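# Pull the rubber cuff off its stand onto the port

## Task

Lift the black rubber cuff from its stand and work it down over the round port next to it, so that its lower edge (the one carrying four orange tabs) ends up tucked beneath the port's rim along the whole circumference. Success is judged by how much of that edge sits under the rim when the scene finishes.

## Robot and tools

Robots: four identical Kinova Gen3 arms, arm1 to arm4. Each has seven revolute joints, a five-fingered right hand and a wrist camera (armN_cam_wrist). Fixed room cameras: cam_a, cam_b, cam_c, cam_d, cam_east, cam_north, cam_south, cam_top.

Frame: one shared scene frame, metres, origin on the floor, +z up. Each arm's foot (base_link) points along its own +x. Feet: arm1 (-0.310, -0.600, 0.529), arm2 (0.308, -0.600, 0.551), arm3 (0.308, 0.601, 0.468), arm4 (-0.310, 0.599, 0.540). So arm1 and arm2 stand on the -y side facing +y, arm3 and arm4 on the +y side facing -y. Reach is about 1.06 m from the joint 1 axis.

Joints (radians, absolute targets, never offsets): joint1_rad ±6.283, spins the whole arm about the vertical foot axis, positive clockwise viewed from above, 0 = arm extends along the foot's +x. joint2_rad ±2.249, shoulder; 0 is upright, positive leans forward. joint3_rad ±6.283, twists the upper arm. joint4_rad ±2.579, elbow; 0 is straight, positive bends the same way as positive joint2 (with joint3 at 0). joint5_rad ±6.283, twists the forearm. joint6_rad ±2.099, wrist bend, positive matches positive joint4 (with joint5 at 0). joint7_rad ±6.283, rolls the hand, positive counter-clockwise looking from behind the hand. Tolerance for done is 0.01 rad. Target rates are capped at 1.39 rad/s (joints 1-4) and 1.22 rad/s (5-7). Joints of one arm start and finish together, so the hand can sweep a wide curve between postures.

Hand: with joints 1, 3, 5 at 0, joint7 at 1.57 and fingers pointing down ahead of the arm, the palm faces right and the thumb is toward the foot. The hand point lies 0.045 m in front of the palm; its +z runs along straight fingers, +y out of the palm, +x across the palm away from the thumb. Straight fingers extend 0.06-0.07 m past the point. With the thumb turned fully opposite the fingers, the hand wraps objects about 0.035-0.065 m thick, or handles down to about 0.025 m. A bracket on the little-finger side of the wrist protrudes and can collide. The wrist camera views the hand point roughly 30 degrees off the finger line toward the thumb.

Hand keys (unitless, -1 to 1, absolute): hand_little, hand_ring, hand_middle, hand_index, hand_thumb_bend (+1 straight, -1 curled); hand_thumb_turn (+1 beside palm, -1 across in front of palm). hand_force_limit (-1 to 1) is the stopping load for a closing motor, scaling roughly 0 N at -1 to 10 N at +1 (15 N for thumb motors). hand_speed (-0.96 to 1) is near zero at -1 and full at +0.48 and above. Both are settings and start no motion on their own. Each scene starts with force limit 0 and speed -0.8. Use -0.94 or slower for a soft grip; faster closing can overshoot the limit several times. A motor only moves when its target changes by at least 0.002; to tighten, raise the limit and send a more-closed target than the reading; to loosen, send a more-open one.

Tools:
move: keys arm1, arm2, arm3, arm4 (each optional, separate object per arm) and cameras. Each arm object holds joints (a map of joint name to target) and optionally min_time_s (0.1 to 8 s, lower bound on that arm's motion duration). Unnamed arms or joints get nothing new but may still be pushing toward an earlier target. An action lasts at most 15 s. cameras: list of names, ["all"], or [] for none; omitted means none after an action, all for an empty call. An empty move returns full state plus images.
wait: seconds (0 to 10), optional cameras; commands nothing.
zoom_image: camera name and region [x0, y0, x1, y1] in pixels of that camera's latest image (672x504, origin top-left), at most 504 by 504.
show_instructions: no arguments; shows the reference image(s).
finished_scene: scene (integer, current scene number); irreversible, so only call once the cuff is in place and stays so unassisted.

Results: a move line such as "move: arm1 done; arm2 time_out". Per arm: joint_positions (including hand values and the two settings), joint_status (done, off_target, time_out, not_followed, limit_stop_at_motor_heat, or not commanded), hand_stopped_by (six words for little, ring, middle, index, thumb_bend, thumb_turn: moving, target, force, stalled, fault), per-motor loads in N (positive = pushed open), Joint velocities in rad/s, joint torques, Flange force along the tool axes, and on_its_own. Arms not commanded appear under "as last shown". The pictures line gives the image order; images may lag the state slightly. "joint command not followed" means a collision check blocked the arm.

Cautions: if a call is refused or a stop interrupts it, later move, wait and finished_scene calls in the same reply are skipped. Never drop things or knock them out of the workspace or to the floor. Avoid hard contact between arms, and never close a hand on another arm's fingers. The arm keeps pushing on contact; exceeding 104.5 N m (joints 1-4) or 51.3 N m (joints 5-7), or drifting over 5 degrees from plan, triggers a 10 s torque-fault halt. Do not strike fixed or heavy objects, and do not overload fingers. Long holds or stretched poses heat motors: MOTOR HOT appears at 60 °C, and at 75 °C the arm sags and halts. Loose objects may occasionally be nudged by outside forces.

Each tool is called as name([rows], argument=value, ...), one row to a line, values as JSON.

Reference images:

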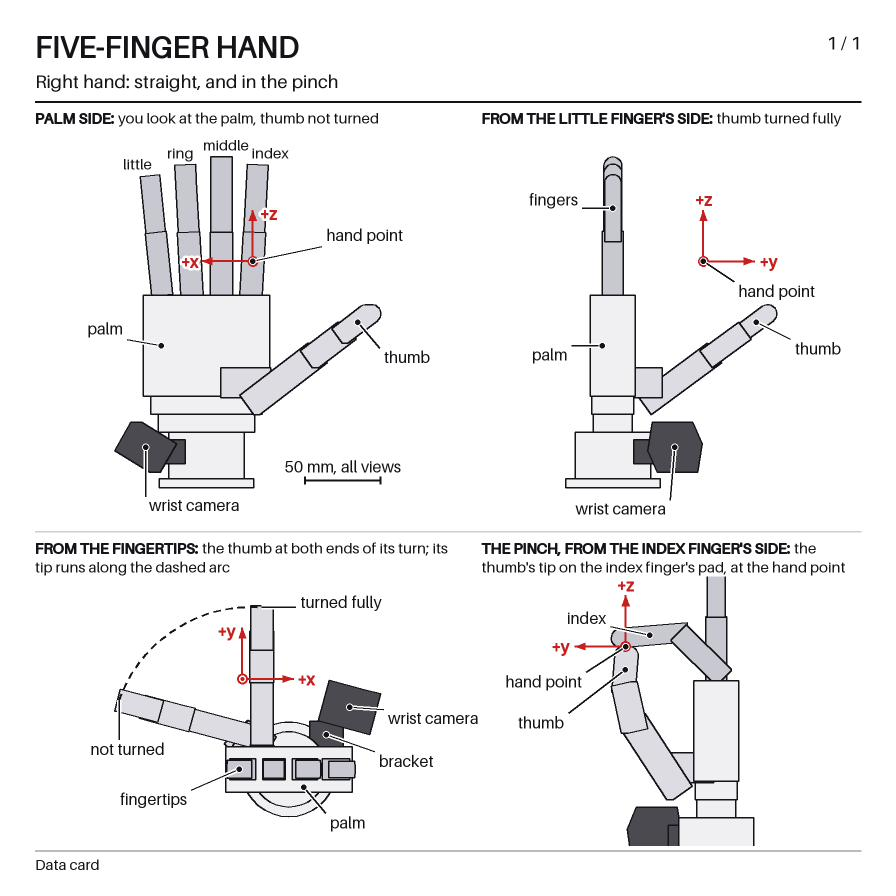

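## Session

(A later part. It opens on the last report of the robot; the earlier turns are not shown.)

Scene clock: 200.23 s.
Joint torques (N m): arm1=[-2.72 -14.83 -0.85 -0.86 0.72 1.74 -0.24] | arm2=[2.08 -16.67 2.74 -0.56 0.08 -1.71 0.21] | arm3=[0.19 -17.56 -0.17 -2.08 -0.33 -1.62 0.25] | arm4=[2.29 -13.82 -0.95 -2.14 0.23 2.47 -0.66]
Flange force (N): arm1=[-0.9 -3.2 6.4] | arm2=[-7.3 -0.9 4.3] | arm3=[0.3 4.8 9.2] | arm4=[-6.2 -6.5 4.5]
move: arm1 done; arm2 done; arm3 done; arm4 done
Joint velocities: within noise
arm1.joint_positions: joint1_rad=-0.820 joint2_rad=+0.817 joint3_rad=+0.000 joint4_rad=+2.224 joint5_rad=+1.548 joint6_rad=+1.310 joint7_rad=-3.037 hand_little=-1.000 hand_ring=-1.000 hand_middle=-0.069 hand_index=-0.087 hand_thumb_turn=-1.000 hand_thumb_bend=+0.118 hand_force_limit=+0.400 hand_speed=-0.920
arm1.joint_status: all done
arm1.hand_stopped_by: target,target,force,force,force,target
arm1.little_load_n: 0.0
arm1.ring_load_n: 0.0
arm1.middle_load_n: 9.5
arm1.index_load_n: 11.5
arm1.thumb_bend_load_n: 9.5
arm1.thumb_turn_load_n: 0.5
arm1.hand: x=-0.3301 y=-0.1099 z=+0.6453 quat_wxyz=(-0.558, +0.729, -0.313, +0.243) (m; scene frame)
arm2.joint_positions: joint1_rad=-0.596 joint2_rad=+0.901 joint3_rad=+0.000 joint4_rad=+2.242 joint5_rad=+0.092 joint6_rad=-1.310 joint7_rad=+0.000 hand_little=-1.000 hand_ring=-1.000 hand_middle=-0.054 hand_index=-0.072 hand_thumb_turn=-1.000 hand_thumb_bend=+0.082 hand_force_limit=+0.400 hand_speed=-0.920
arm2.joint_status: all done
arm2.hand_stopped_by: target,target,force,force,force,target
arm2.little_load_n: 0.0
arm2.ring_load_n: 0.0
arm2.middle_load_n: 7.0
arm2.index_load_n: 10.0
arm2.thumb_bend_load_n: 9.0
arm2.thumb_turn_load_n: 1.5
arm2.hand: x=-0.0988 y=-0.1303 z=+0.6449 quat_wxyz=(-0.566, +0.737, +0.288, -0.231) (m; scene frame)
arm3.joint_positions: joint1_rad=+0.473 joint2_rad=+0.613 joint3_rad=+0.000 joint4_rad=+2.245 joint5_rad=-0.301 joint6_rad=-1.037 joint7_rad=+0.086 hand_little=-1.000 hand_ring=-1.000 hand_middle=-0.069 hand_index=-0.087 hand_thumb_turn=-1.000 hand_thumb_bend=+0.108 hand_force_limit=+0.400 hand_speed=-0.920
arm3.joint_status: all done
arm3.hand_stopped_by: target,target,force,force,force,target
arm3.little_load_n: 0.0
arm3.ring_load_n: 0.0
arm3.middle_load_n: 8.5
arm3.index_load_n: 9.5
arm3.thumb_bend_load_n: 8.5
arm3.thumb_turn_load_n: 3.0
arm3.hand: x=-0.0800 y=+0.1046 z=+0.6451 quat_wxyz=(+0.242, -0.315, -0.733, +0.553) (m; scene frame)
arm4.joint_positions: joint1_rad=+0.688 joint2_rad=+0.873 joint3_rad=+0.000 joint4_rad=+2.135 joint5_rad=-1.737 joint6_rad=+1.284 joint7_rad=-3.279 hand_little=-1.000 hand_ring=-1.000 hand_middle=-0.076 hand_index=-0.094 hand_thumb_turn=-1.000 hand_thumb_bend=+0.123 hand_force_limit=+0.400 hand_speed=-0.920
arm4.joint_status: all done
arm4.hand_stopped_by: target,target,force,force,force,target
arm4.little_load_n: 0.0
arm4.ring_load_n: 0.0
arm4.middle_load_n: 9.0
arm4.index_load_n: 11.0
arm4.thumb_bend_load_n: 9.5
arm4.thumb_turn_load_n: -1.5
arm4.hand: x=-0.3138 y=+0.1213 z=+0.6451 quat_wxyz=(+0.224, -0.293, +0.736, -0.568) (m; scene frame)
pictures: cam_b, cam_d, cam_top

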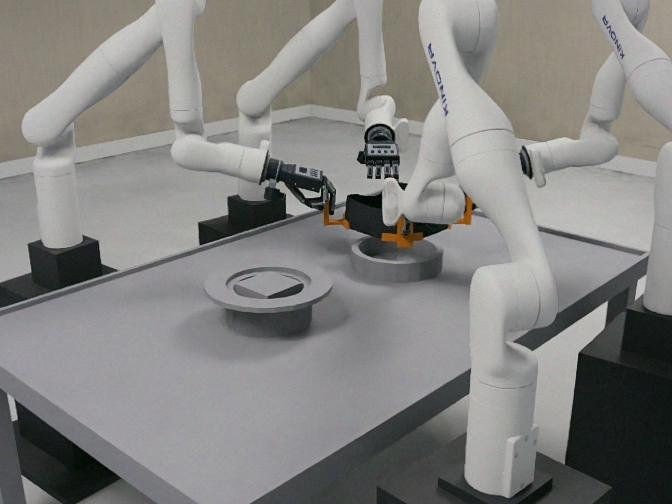

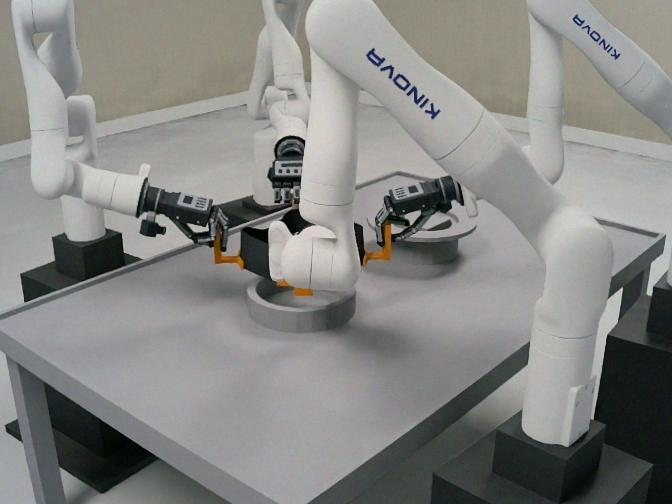

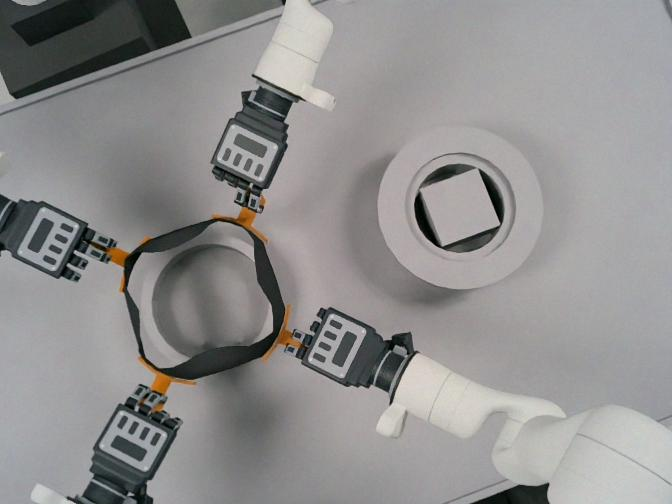

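move(arm1={"joints":{"joint1_rad":-0.4477,"joint2_rad":0.8195,"joint4_rad":2.4279,"joint5_rad":1.9708,"joint6_rad":1.3491,"joint7_rad":-3.2424},"min_time_s":3.2}, arm2={"joints":{"joint1_rad":-0.1977,"joint2_rad":0.9083,"joint4_rad":2.4060,"joint5_rad":0.4775,"joint6_rad":-1.4621,"joint7_rad":0.0815},"min_time_s":3.2}, arm3={"joints":{"joint1_rad":0.0501,"joint2_rad":0.5766,"joint4_rad":2.4220,"joint5_rad":-0.7205,"joint6_rad":-1.2001,"joint7_rad":0.0975},"min_time_s":3.2}, arm4={"joints":{"joint1_rad":0.3169,"joint2_rad":0.8653,"joint4_rad":2.3450,"joint5_rad":-2.1595,"joint6_rad":1.3468,"joint7_rad":-3.0824},"min_time_s":3.2})

move(arm1={"joints":{"joint1_rad":0.0503,"joint2_rad":0.8238,"joint4_rad":2.4460,"joint5_rad":2.4622,"joint6_rad":1.4081,"joint7_rad":-3.2249},"min_time_s":3.2}, arm2={"joints":{"joint1_rad":0.2852,"joint2_rad":0.8968,"joint4_rad":2.3799,"joint5_rad":0.9479,"joint6_rad":-1.3866,"joint7_rad":0.1135},"min_time_s":3.2}, arm3={"joints":{"joint1_rad":-0.4394,"joint2_rad":0.5811,"joint4_rad":2.4083,"joint5_rad":-1.2219,"joint6_rad":-1.2539,"joint7_rad":0.1481},"min_time_s":3.2}, arm4={"joints":{"joint1_rad":-0.1488,"joint2_rad":0.8689,"joint4_rad":2.3849,"joint5_rad":-2.6231,"joint6_rad":1.4062,"joint7_rad":-3.0841},"min_time_s":3.2})

move(arm1={"joints":{"joint1_rad":0.4709,"joint2_rad":0.8174,"joint4_rad":2.3145,"joint5_rad":2.8646,"joint6_rad":1.2997,"joint7_rad":-3.1389},"min_time_s":3.5}, arm2={"joints":{"joint1_rad":0.7176,"joint2_rad":0.8845,"joint4_rad":2.1806,"joint5_rad":1.4262,"joint6_rad":-1.2972,"joint7_rad":-0.0784},"min_time_s":3.5}, arm3={"joints":{"joint1_rad":-0.8563,"joint2_rad":0.6279,"joint4_rad":2.2128,"joint5_rad":-1.6744,"joint6_rad":-1.3286,"joint7_rad":0.3102},"min_time_s":3.5}, arm4={"joints":{"joint1_rad":-0.5423,"joint2_rad":0.8621,"joint4_rad":2.2831,"joint5_rad":-3.0045,"joint6_rad":1.3126,"joint7_rad":-3.1411},"min_time_s":3.5}, cameras=["cam_top","cam_b","cam_d","cam_east","cam_south","cam_north"])

Scene clock: 246.73 s.
Joint torques (N m): arm1=[-2.31 -13.8 -0.88 0.7 0.37 1.73 -0.24] | arm2=[2.46 -15.44 2.47 0.82 0.29 -1.67 0.17] | arm3=[-0.27 -15.45 -0.2 -0.55 -0.33 -1.59 0.25] | arm4=[1.93 -12.67 -1.02 -0.63 0.63 2.41 -0.66]
Flange force (N): arm1=[0.2 -3.5 7.3] | arm2=[-8.3 -1.1 7.6] | arm3=[-0.7 6.6 9.5] | arm4=[-4.7 -8.0 3.4]
move: arm1 done; arm2 done; arm3 done; arm4 done
Joint velocities: within noise
arm1.joint_positions: joint1_rad=-0.448 joint2_rad=+0.819 joint3_rad=+0.000 joint4_rad=+2.428 joint5_rad=+1.971 joint6_rad=+1.349 joint7_rad=-3.242 hand_little=-1.000 hand_ring=-1.000 hand_middle=-0.069 hand_index=-0.087 hand_thumb_turn=-1.000 hand_thumb_bend=+0.118 hand_force_limit=+0.400 hand_speed=-0.920
arm1.joint_status: all done
arm1.hand_stopped_by: target,target,force,force,force,target
arm1.little_load_n: 0.0
arm1.ring_load_n: 0.0
arm1.middle_load_n: 9.5
arm1.index_load_n: 11.5
arm1.thumb_bend_load_n: 10.0
arm1.thumb_turn_load_n: 0.5
arm1.hand: x=-0.1957 y=-0.1100 z=+0.6451 quat_wxyz=(-0.558, +0.729, -0.313, +0.243) (m; scene frame)
arm2.joint_positions: joint1_rad=-0.198 joint2_rad=+0.908 joint3_rad=+0.000 joint4_rad=+2.406 joint5_rad=+0.477 joint6_rad=-1.462 joint7_rad=+0.081 hand_little=-1.000 hand_ring=-1.000 hand_middle=-0.054 hand_index=-0.072 hand_thumb_turn=-1.000 hand_thumb_bend=+0.082 hand_force_limit=+0.400 hand_speed=-0.920
arm2.joint_status: all done
arm2.hand_stopped_by: target,target,force,force,force,target
arm2.little_load_n: 0.0
arm2.ring_load_n: 0.0
arm2.middle_load_n: 7.0
arm2.index_load_n: 10.0
arm2.thumb_bend_load_n: 9.5
arm2.thumb_turn_load_n: 2.0
arm2.hand: x=+0.0351 y=-0.1310 z=+0.6451 quat_wxyz=(-0.566, +0.737, +0.289, -0.231) (m; scene frame)
arm3.joint_positions: joint1_rad=+0.050 joint2_rad=+0.577 joint3_rad=+0.000 joint4_rad=+2.422 joint5_rad=-0.720 joint6_rad=-1.200 joint7_rad=+0.097 hand_little=-1.000 hand_ring=-1.000 hand_middle=-0.069 hand_index=-0.087 hand_thumb_turn=-1.000 hand_thumb_bend=+0.108 hand_force_limit=+0.400 hand_speed=-0.920
arm3.joint_status: all done
arm3.hand_stopped_by: target,target,force,force,force,target
arm3.little_load_n: 0.0
arm3.ring_load_n: 0.0
arm3.middle_load_n: 9.0
arm3.index_load_n: 9.5
arm3.thumb_bend_load_n: 8.5
arm3.thumb_turn_load_n: 2.5
arm3.hand: x=+0.0542 y=+0.1045 z=+0.6451 quat_wxyz=(+0.241, -0.315, -0.733, +0.553) (m; scene frame)
arm4.joint_positions: joint1_rad=+0.317 joint2_rad=+0.865 joint3_rad=+0.000 joint4_rad=+2.345 joint5_rad=-2.160 joint6_rad=+1.347 joint7_rad=-3.082 hand_little=-1.000 hand_ring=-1.000 hand_middle=-0.076 hand_index=-0.094 hand_thumb_turn=-1.000 hand_thumb_bend=+0.123 hand_force_limit=+0.400 hand_speed=-0.920
arm4.joint_status: all done
arm4.hand_stopped_by: target,target,force,force,force,target
arm4.little_load_n: 0.0
arm4.ring_load_n: 0.0
arm4.middle_load_n: 8.5
arm4.index_load_n: 11.0
arm4.thumb_bend_load_n: 9.5
arm4.thumb_turn_load_n: -1.5
arm4.hand: x=-0.1796 y=+0.1211 z=+0.6453 quat_wxyz=(+0.223, -0.294, +0.736, -0.568) (m; scene frame)
pictures: none

Scene clock: 250.23 s.
Joint torques (N m): arm1=[-2.25 -14.19 -1.11 1.03 0.54 1.7 -0.25] | arm2=[3.1 -15.13 2.63 0.46 0.2 -1.62 0.22] | arm3=[-0.84 -14.84 -0.32 -0.49 -0.23 -1.61 0.24] | arm4=[1.67 -12.98 -0.76 -0.46 0.64 2.41 -0.69]
Flange force (N): arm1=[2.2 -3.4 7.7] | arm2=[-6.1 -2.5 10.7] | arm3=[-1.9 6.8 9.0] | arm4=[-4.2 -9.2 2.6]
move: arm1 done; arm2 done; arm3 done; arm4 done
Joint velocities: within noise
arm1.joint_positions: joint1_rad=+0.050 joint2_rad=+0.824 joint3_rad=+0.000 joint4_rad=+2.446 joint5_rad=+2.462 joint6_rad=+1.408 joint7_rad=-3.225 hand_little=-1.000 hand_ring=-1.000 hand_middle=-0.069 hand_index=-0.087 hand_thumb_turn=-1.000 hand_thumb_bend=+0.118 hand_force_limit=+0.400 hand_speed=-0.920
arm1.joint_status: all done
arm1.hand_stopped_by: target,target,force,force,force,target
arm1.little_load_n: 0.0
arm1.ring_load_n: 0.0
arm1.middle_load_n: 10.0
arm1.index_load_n: 11.5
arm1.thumb_bend_load_n: 10.5
arm1.thumb_turn_load_n: 0.5
arm1.hand: x=-0.0608 y=-0.1100 z=+0.6450 quat_wxyz=(-0.558, +0.729, -0.313, +0.243) (m; scene frame)
arm2.joint_positions: joint1_rad=+0.285 joint2_rad=+0.897 joint3_rad=+0.000 joint4_rad=+2.380 joint5_rad=+0.948 joint6_rad=-1.387 joint7_rad=+0.113 hand_little=-1.000 hand_ring=-1.000 hand_middle=-0.054 hand_index=-0.072 hand_thumb_turn=-1.000 hand_thumb_bend=+0.082 hand_force_limit=+0.400 hand_speed=-0.920
arm2.joint_status: all done
arm2.hand_stopped_by: target,target,force,force,force,target
arm2.little_load_n: 0.0
arm2.ring_load_n: 0.0
arm2.middle_load_n: 7.5
arm2.index_load_n: 10.5
arm2.thumb_bend_load_n: 9.5
arm2.thumb_turn_load_n: 2.0
arm2.hand: x=+0.1705 y=-0.1305 z=+0.6450 quat_wxyz=(-0.566, +0.737, +0.288, -0.231) (m; scene frame)
arm3.joint_positions: joint1_rad=-0.439 joint2_rad=+0.581 joint3_rad=+0.000 joint4_rad=+2.408 joint5_rad=-1.222 joint6_rad=-1.254 joint7_rad=+0.148 hand_little=-1.000 hand_ring=-1.000 hand_middle=-0.069 hand_index=-0.087 hand_thumb_turn=-1.000 hand_thumb_bend=+0.108 hand_force_limit=+0.400 hand_speed=-0.920
arm3.joint_status: all done
arm3.hand_stopped_by: target,target,force,force,force,target
arm3.little_load_n: 0.0
arm3.ring_load_n: 0.0
arm3.middle_load_n: 8.5
arm3.index_load_n: 9.0
arm3.thumb_bend_load_n: 8.5
arm3.thumb_turn_load_n: 3.0
arm3.hand: x=+0.1892 y=+0.1044 z=+0.6453 quat_wxyz=(+0.241, -0.314, -0.733, +0.553) (m; scene frame)
arm4.joint_positions: joint1_rad=-0.149 joint2_rad=+0.869 joint3_rad=+0.000 joint4_rad=+2.385 joint5_rad=-2.623 joint6_rad=+1.406 joint7_rad=-3.084 hand_little=-1.000 hand_ring=-1.000 hand_middle=-0.076 hand_index=-0.094 hand_thumb_turn=-1.000 hand_thumb_bend=+0.123 hand_force_limit=+0.400 hand_speed=-0.920
arm4.joint_status: all done
arm4.hand_stopped_by: target,target,force,force,force,target
arm4.little_load_n: 0.0
arm4.ring_load_n: 0.0
arm4.middle_load_n: 9.0
arm4.index_load_n: 11.0
arm4.thumb_bend_load_n: 10.0
arm4.thumb_turn_load_n: -1.5
arm4.hand: x=-0.0446 y=+0.1210 z=+0.6452 quat_wxyz=(+0.224, -0.293, +0.736, -0.568) (m; scene frame)
pictures: none

Scene clock: 254.03 s.
Joint torques (N m): arm1=[-2.63 -13.72 -2.3 4.3 0.95 0.11 -0.12] | arm2=[6.68 -15.96 6.28 -0.45 0.15 -0.15 0.25] | arm3=[-4.52 -15.86 -3.9 -1.46 -0.37 -0.13 0.31] | arm4=[1.63 -12.26 -0.23 2.91 0.69 0.96 -0.56]
Flange force (N): arm1=[2.8 -5.0 15.2] | arm2=[-2.6 -4.9 20.3] | arm3=[-4.2 2.8 16.2] | arm4=[-3.6 -11.3 10.1]
move: arm1 done; arm2 done; arm3 done; arm4 done
Joint velocities: within noise
arm1.joint_positions: joint1_rad=+0.471 joint2_rad=+0.817 joint3_rad=+0.000 joint4_rad=+2.314 joint5_rad=+2.865 joint6_rad=+1.300 joint7_rad=-3.139 hand_little=-1.000 hand_ring=-1.000 hand_middle=-0.069 hand_index=-0.087 hand_thumb_turn=-1.000 hand_thumb_bend=+0.119 hand_force_limit=+0.400 hand_speed=-0.920
arm1.joint_status: all done
arm1.hand_stopped_by: target,target,force,force,force,target
arm1.little_load_n: 0.5
arm1.ring_load_n: 0.0
arm1.middle_load_n: 14.0
arm1.index_load_n: 15.5
arm1.thumb_bend_load_n: 15.0
arm1.thumb_turn_load_n: 2.5
arm1.hand: x=+0.0633 y=-0.1203 z=+0.6449 quat_wxyz=(-0.558, +0.729, -0.313, +0.243) (m; scene frame)
arm2.joint_positions: joint1_rad=+0.718 joint2_rad=+0.885 joint3_rad=+0.000 joint4_rad=+2.181 joint5_rad=+1.426 joint6_rad=-1.297 joint7_rad=-0.078 hand_little=-1.000 hand_ring=-1.000 hand_middle=-0.053 hand_index=-0.072 hand_thumb_turn=-1.000 hand_thumb_bend=+0.083 hand_force_limit=+0.400 hand_speed=-0.920
arm2.joint_status: all done
arm2.hand_stopped_by: target,target,force,force,force,target
arm2.little_load_n: 0.0
arm2.ring_load_n: 0.0
arm2.middle_load_n: 13.0
arm2.index_load_n: 14.0
arm2.thumb_bend_load_n: 14.5
arm2.thumb_turn_load_n: 1.5
arm2.hand: x=+0.3158 y=-0.1415 z=+0.6451 quat_wxyz=(-0.566, +0.737, +0.288, -0.231) (m; scene frame)
arm3.joint_positions: joint1_rad=-0.856 joint2_rad=+0.628 joint3_rad=+0.000 joint4_rad=+2.213 joint5_rad=-1.674 joint6_rad=-1.329 joint7_rad=+0.310 hand_little=-1.000 hand_ring=-1.000 hand_middle=-0.068 hand_index=-0.087 hand_thumb_turn=-1.000 hand_thumb_bend=+0.109 hand_force_limit=+0.400 hand_speed=-0.920
arm3.joint_status: all done
arm3.hand_stopped_by: target,target,force,force,force,target
arm3.little_load_n: 0.0
arm3.ring_load_n: 0.0
arm3.middle_load_n: 13.5
arm3.index_load_n: 10.5
arm3.thumb_bend_load_n: 13.0
arm3.thumb_turn_load_n: 2.0
arm3.hand: x=+0.3351 y=+0.1145 z=+0.6454 quat_wxyz=(+0.241, -0.315, -0.733, +0.553) (m; scene frame)
arm4.joint_positions: joint1_rad=-0.542 joint2_rad=+0.862 joint3_rad=+0.000 joint4_rad=+2.283 joint5_rad=-3.005 joint6_rad=+1.313 joint7_rad=-3.141 hand_little=-1.000 hand_ring=-1.000 hand_middle=-0.075 hand_index=-0.094 hand_thumb_turn=-1.000 hand_thumb_bend=+0.124 hand_force_limit=+0.400 hand_speed=-0.920
arm4.joint_status: all done
arm4.hand_stopped_by: target,target,force,force,force,target
arm4.little_load_n: 0.0
arm4.ring_load_n: 0.0
arm4.middle_load_n: 13.0
arm4.index_load_n: 12.0
arm4.thumb_bend_load_n: 14.5
arm4.thumb_turn_load_n: 0.5
arm4.hand: x=+0.0800 y=+0.1318 z=+0.6452 quat_wxyz=(+0.224, -0.294, +0.736, -0.568) (m; scene frame)
pictures: cam_b, cam_d, cam_east, cam_north, cam_south, cam_top

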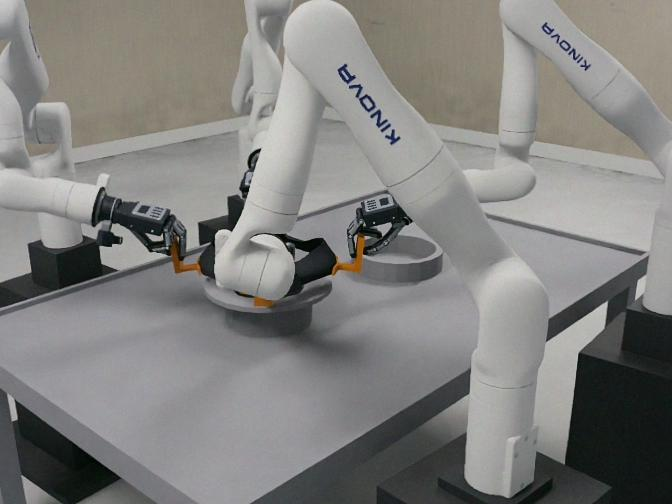

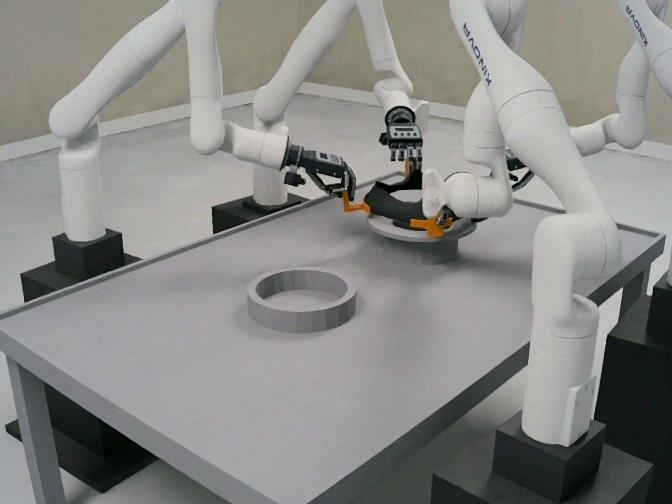

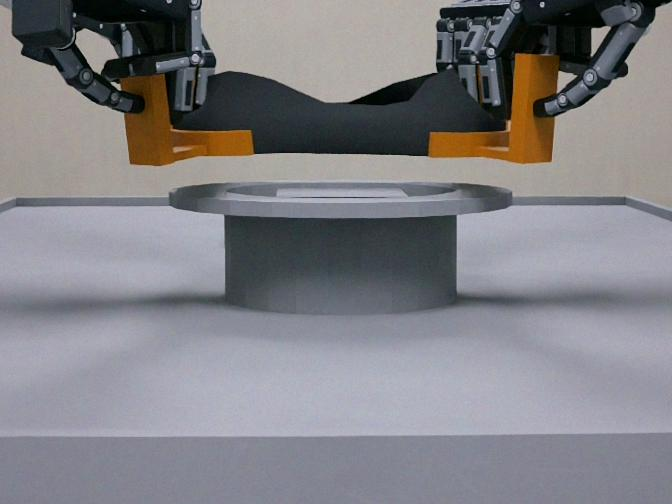

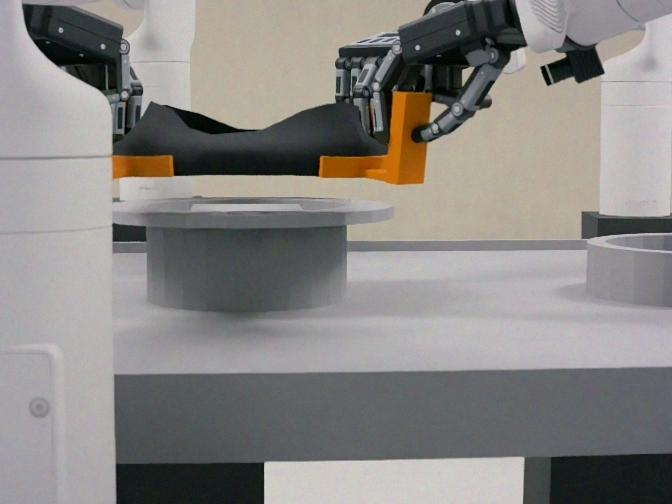

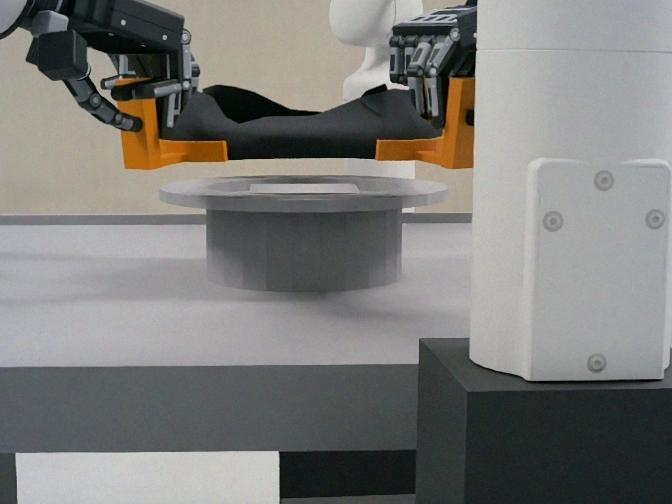

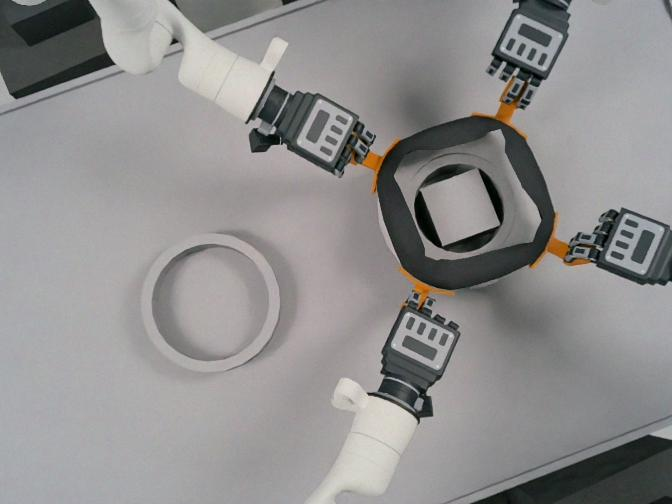

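move(arm1={"joints":{"joint1_rad":0.4444,"joint2_rad":0.9268,"joint4_rad":2.3342,"joint5_rad":2.8462,"joint6_rad":1.4231,"joint7_rad":-3.1775},"min_time_s":2.5}, arm2={"joints":{"joint1_rad":0.7215,"joint2_rad":0.9418,"joint4_rad":2.1871,"joint5_rad":1.4127,"joint6_rad":-1.3070,"joint7_rad":-0.0129},"min_time_s":2.5}, arm3={"joints":{"joint1_rad":-0.8624,"joint2_rad":0.6819,"joint4_rad":2.2343,"joint5_rad":-1.6614,"joint6_rad":-1.3229,"joint7_rad":0.2326},"min_time_s":2.5}, arm4={"joints":{"joint1_rad":-0.5206,"joint2_rad":0.9682,"joint4_rad":2.2969,"joint5_rad":-2.9867,"joint6_rad":1.4311,"joint7_rad":-3.1219},"min_time_s":2.5}, cameras=["cam_east","cam_south","cam_north","cam_top"])

move(arm1={"joints":{"joint2_rad":1.0607,"joint4_rad":2.2994,"joint5_rad":2.8490,"joint6_rad":1.5180,"joint7_rad":-3.2064},"min_time_s":2.5}, arm2={"joints":{"joint2_rad":0.9709,"joint4_rad":2.1805,"joint5_rad":1.4068,"joint6_rad":-1.3106,"joint7_rad":0.0100},"min_time_s":2.5}, arm3={"joints":{"joint2_rad":0.7114,"joint4_rad":2.2357,"joint5_rad":-1.6536,"joint6_rad":-1.3202,"joint7_rad":0.2007},"min_time_s":2.5}, arm4={"joints":{"joint2_rad":1.0976,"joint4_rad":2.2575,"joint5_rad":-2.9880,"joint6_rad":1.5200,"joint7_rad":-3.1080},"min_time_s":2.5}, cameras=["cam_east","cam_south","cam_north","cam_top","cam_b","cam_d","cam_c","cam_a"])

Scene clock: 305.97 s.
Joint torques (N m): arm1=[-3.24 -11.98 -3.04 7.66 1.17 -1.02 -0.16] | arm2=[8.19 -16.24 7.9 0.54 0.35 0.31 0.16] | arm3=[-6.24 -16.34 -5.47 -0.81 -0.53 0.34 0.38] | arm4=[2.23 -10.43 0.4 6.51 0.64 -0.12 -0.57]
Flange force (N): arm1=[3.3 -7.0 19.6] | arm2=[-2.6 -5.0 25.8] | arm3=[-4.2 2.7 21.9] | arm4=[-3.4 -13.8 16.1]
move: arm1 done; arm2 done; arm3 done; arm4 done
Joint velocities: within noise
arm1.joint_positions: joint1_rad=+0.444 joint2_rad=+0.927 joint3_rad=+0.000 joint4_rad=+2.334 joint5_rad=+2.846 joint6_rad=+1.423 joint7_rad=-3.178 hand_little=-1.000 hand_ring=-1.000 hand_middle=-0.068 hand_index=-0.086 hand_thumb_turn=-1.000 hand_thumb_bend=+0.120 hand_force_limit=+0.400 hand_speed=-0.920
arm1.joint_status: all done
arm1.hand_stopped_by: target,target,force,force,force,target
arm1.little_load_n: 0.0
arm1.ring_load_n: 0.0
arm1.middle_load_n: 18.0
arm1.index_load_n: 18.5
arm1.thumb_bend_load_n: 16.5
arm1.thumb_turn_load_n: 2.0
arm1.hand: x=+0.0512 y=-0.1253 z=+0.6119 quat_wxyz=(-0.558, +0.729, -0.313, +0.243) (m; scene frame)
arm2.joint_positions: joint1_rad=+0.722 joint2_rad=+0.942 joint3_rad=+0.000 joint4_rad=+2.187 joint5_rad=+1.413 joint6_rad=-1.307 joint7_rad=-0.013 hand_little=-1.000 hand_ring=-1.000 hand_middle=-0.053 hand_index=-0.072 hand_thumb_turn=-1.000 hand_thumb_bend=+0.083 hand_force_limit=+0.400 hand_speed=-0.920
arm2.joint_status: all done
arm2.hand_stopped_by: target,target,force,force,force,target
arm2.little_load_n: 0.0
arm2.ring_load_n: 0.0
arm2.middle_load_n: 15.0
arm2.index_load_n: 16.5
arm2.thumb_bend_load_n: 12.5
arm2.thumb_turn_load_n: 1.5
arm2.hand: x=+0.3133 y=-0.1467 z=+0.6252 quat_wxyz=(-0.566, +0.737, +0.288, -0.231) (m; scene frame)
arm3.joint_positions: joint1_rad=-0.862 joint2_rad=+0.682 joint3_rad=+0.000 joint4_rad=+2.234 joint5_rad=-1.661 joint6_rad=-1.323 joint7_rad=+0.233 hand_little=-1.000 hand_ring=-1.000 hand_middle=-0.068 hand_index=-0.086 hand_thumb_turn=-1.000 hand_thumb_bend=+0.109 hand_force_limit=+0.400 hand_speed=-0.920
arm3.joint_status: all done
arm3.hand_stopped_by: target,target,force,force,force,target
arm3.little_load_n: 0.0
arm3.ring_load_n: 0.0
arm3.middle_load_n: 15.5
arm3.index_load_n: 12.5
arm3.thumb_bend_load_n: 11.5
arm3.thumb_turn_load_n: 1.5
arm3.hand: x=+0.3333 y=+0.1196 z=+0.6255 quat_wxyz=(+0.241, -0.314, -0.733, +0.553) (m; scene frame)
arm4.joint_positions: joint1_rad=-0.521 joint2_rad=+0.968 joint3_rad=+0.000 joint4_rad=+2.297 joint5_rad=-2.987 joint6_rad=+1.431 joint7_rad=-3.122 hand_little=-1.000 hand_ring=-1.000 hand_middle=-0.075 hand_index=-0.094 hand_thumb_turn=-1.000 hand_thumb_bend=+0.125 hand_force_limit=+0.400 hand_speed=-0.920
arm4.joint_status: all done
arm4.hand_stopped_by: target,target,force,force,force,target
arm4.little_load_n: 0.0
arm4.ring_load_n: 0.0
arm4.middle_load_n: 17.5
arm4.index_load_n: 14.0
arm4.thumb_bend_load_n: 16.0
arm4.thumb_turn_load_n: 1.0
arm4.hand: x=+0.0682 y=+0.1367 z=+0.6123 quat_wxyz=(+0.224, -0.293, +0.736, -0.568) (m; scene frame)
pictures: cam_east, cam_north, cam_south, cam_top

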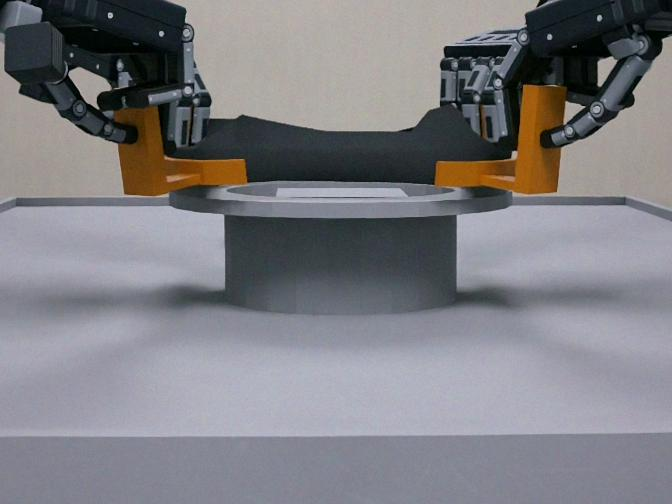

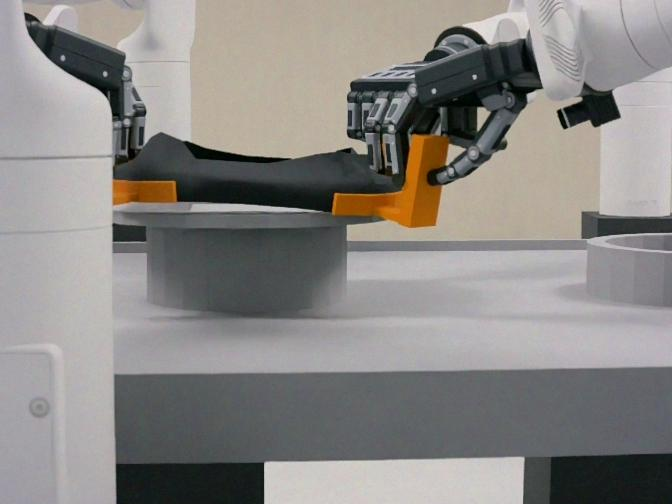

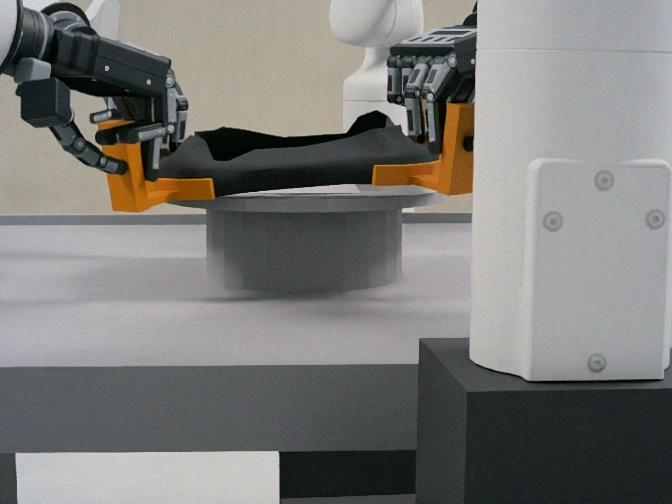

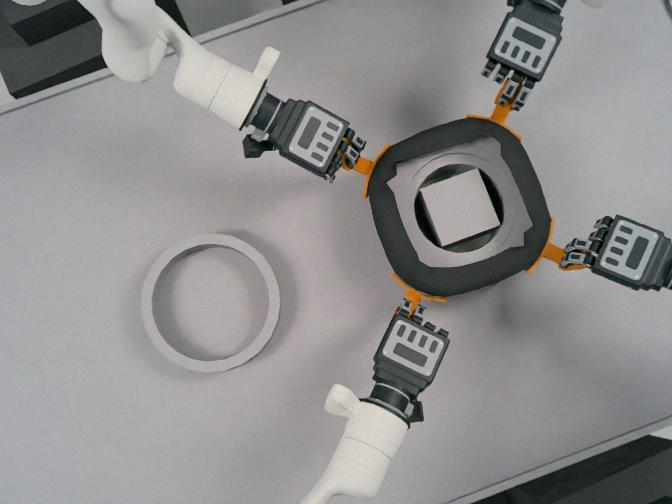

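Scene clock: 308.77 s.
Joint torques (N m): arm1=[-3.83 -8.15 -4.19 9.26 1.72 -3.16 -0.29] | arm2=[8.5 -16.64 7.94 0.24 0.04 0.1 0.21] | arm3=[-6.62 -16.64 -5.78 -0.93 -0.25 0.42 0.32] | arm4=[3.14 -5.69 1.87 8.44 -0.16 -2.55 -0.06]
Flange force (N): arm1=[4.7 -12.4 16.2] | arm2=[-3.7 -4.9 25.7] | arm3=[-3.2 2.6 22.2] | arm4=[-4.3 -20.9 13.4]
move: arm1 done; arm2 done; arm3 done; arm4 done
Joint velocities: within noise
arm1.joint_positions: joint1_rad=+0.444 joint2_rad=+1.061 joint3_rad=+0.000 joint4_rad=+2.299 joint5_rad=+2.849 joint6_rad=+1.518 joint7_rad=-3.206 hand_little=-1.000 hand_ring=-1.000 hand_middle=-0.068 hand_index=-0.086 hand_thumb_turn=-1.000 hand_thumb_bend=+0.122 hand_force_limit=+0.400 hand_speed=-0.920
arm1.joint_status: all done
arm1.hand_stopped_by: target,target,force,force,force,target
arm1.little_load_n: 0.0
arm1.ring_load_n: 0.0
arm1.middle_load_n: 23.5
arm1.index_load_n: 19.5
arm1.thumb_bend_load_n: 27.5
arm1.thumb_turn_load_n: 4.5
arm1.hand: x=+0.0514 y=-0.1255 z=+0.5700 quat_wxyz=(-0.558, +0.729, -0.313, +0.243) (m; scene frame)
arm2.joint_positions: joint1_rad=+0.722 joint2_rad=+0.971 joint3_rad=+0.000 joint4_rad=+2.180 joint5_rad=+1.407 joint6_rad=-1.311 joint7_rad=+0.010 hand_little=-1.000 hand_ring=-1.000 hand_middle=-0.053 hand_index=-0.072 hand_thumb_turn=-1.000 hand_thumb_bend=+0.083 hand_force_limit=+0.400 hand_speed=-0.920
arm2.joint_status: all done
arm2.hand_stopped_by: target,target,force,force,force,target
arm2.little_load_n: 0.0
arm2.ring_load_n: 0.0
arm2.middle_load_n: 15.5
arm2.index_load_n: 15.5
arm2.thumb_bend_load_n: 11.5
arm2.thumb_turn_load_n: 0.5
arm2.hand: x=+0.3131 y=-0.1467 z=+0.6152 quat_wxyz=(-0.566, +0.737, +0.288, -0.231) (m; scene frame)
arm3.joint_positions: joint1_rad=-0.862 joint2_rad=+0.711 joint3_rad=+0.000 joint4_rad=+2.236 joint5_rad=-1.654 joint6_rad=-1.320 joint7_rad=+0.201 hand_little=-1.000 hand_ring=-1.000 hand_middle=-0.068 hand_index=-0.086 hand_thumb_turn=-1.000 hand_thumb_bend=+0.109 hand_force_limit=+0.400 hand_speed=-0.920
arm3.joint_status: all done
arm3.hand_stopped_by: target,target,force,force,force,target
arm3.little_load_n: 0.0
arm3.ring_load_n: 0.0
arm3.middle_load_n: 15.0
arm3.index_load_n: 13.0
arm3.thumb_bend_load_n: 11.5
arm3.thumb_turn_load_n: 2.0
arm3.hand: x=+0.3334 y=+0.1197 z=+0.6155 quat_wxyz=(+0.241, -0.315, -0.733, +0.553) (m; scene frame)
arm4.joint_positions: joint1_rad=-0.521 joint2_rad=+1.098 joint3_rad=+0.000 joint4_rad=+2.258 joint5_rad=-2.988 joint6_rad=+1.520 joint7_rad=-3.108 hand_little=-1.000 hand_ring=-1.000 hand_middle=-0.074 hand_index=-0.094 hand_thumb_turn=-1.000 hand_thumb_bend=+0.127 hand_force_limit=+0.400 hand_speed=-0.920
arm4.joint_status: all done
arm4.hand_stopped_by: target,target,force,force,force,target
arm4.little_load_n: 0.0
arm4.ring_load_n: 0.0
arm4.middle_load_n: 23.0
arm4.index_load_n: 13.5
arm4.thumb_bend_load_n: 27.5
arm4.thumb_turn_load_n: -0.5
arm4.hand: x=+0.0682 y=+0.1365 z=+0.5703 quat_wxyz=(+0.224, -0.293, +0.736, -0.568) (m; scene frame)
pictures: cam_a, cam_b, cam_c, cam_d, cam_east, cam_north, cam_south, cam_top

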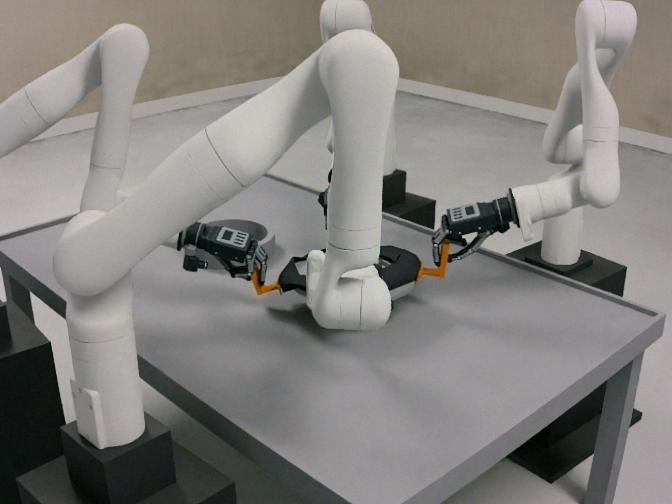

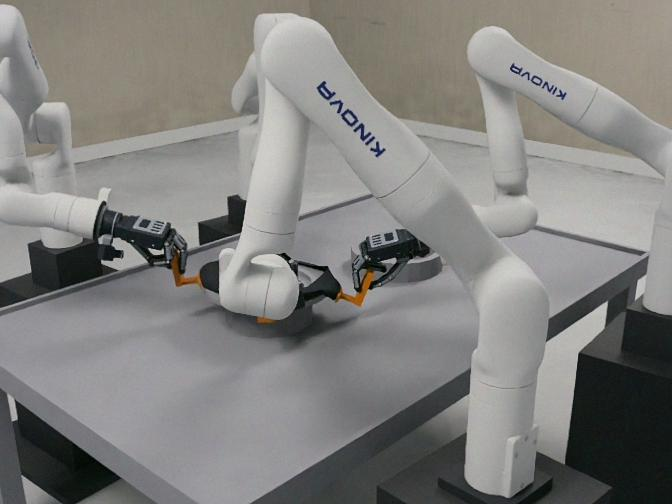

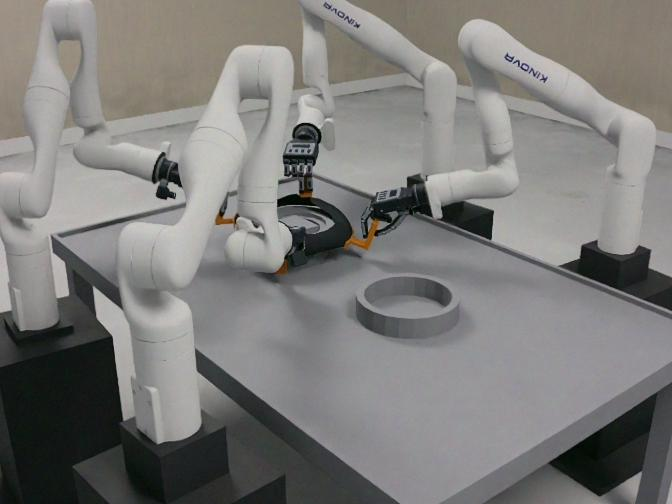

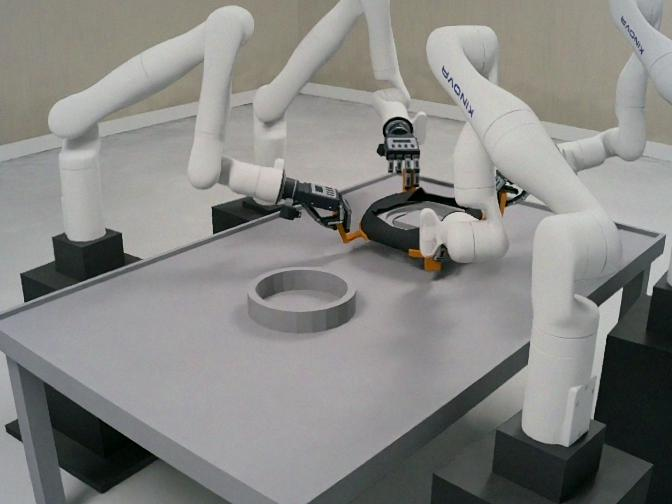

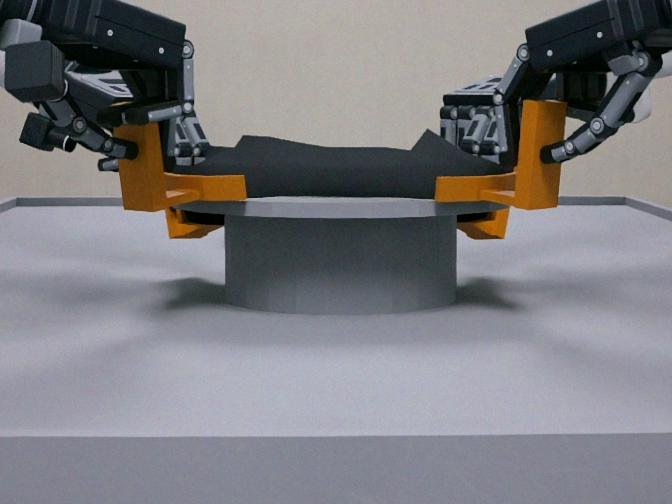

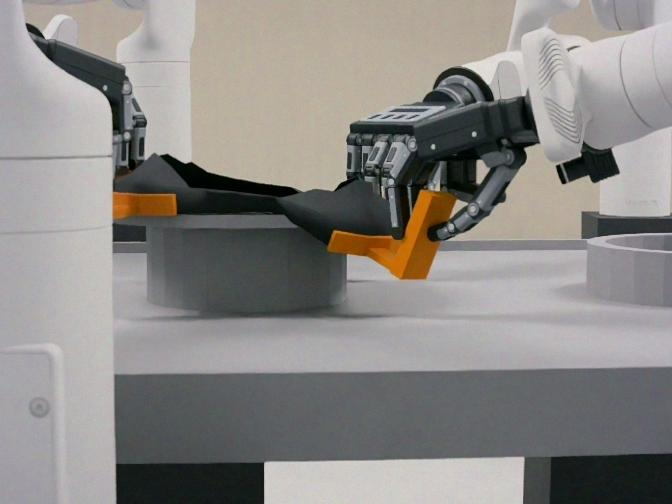

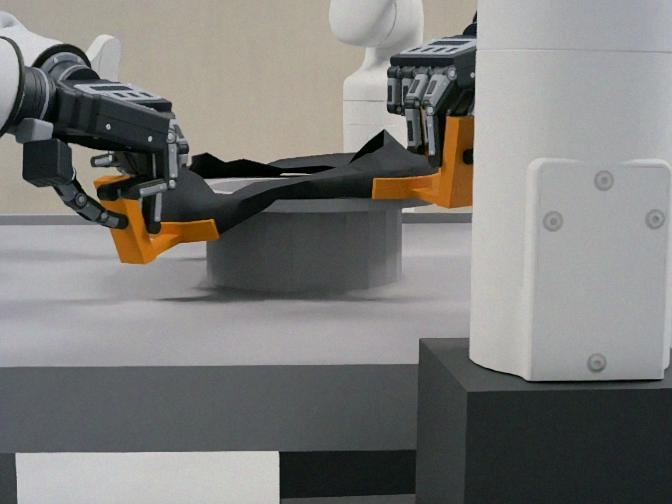

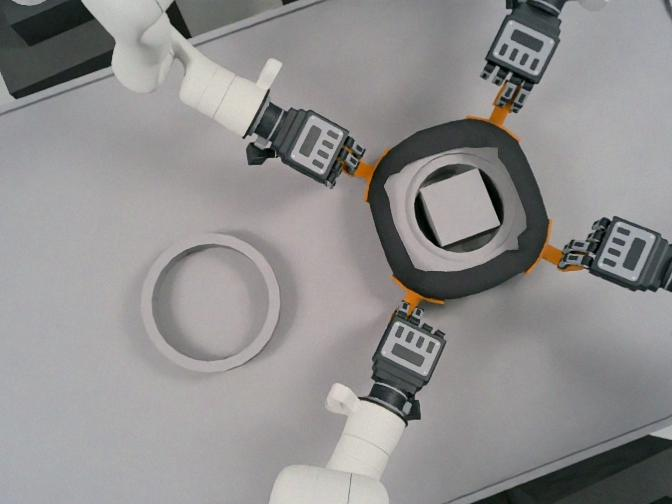

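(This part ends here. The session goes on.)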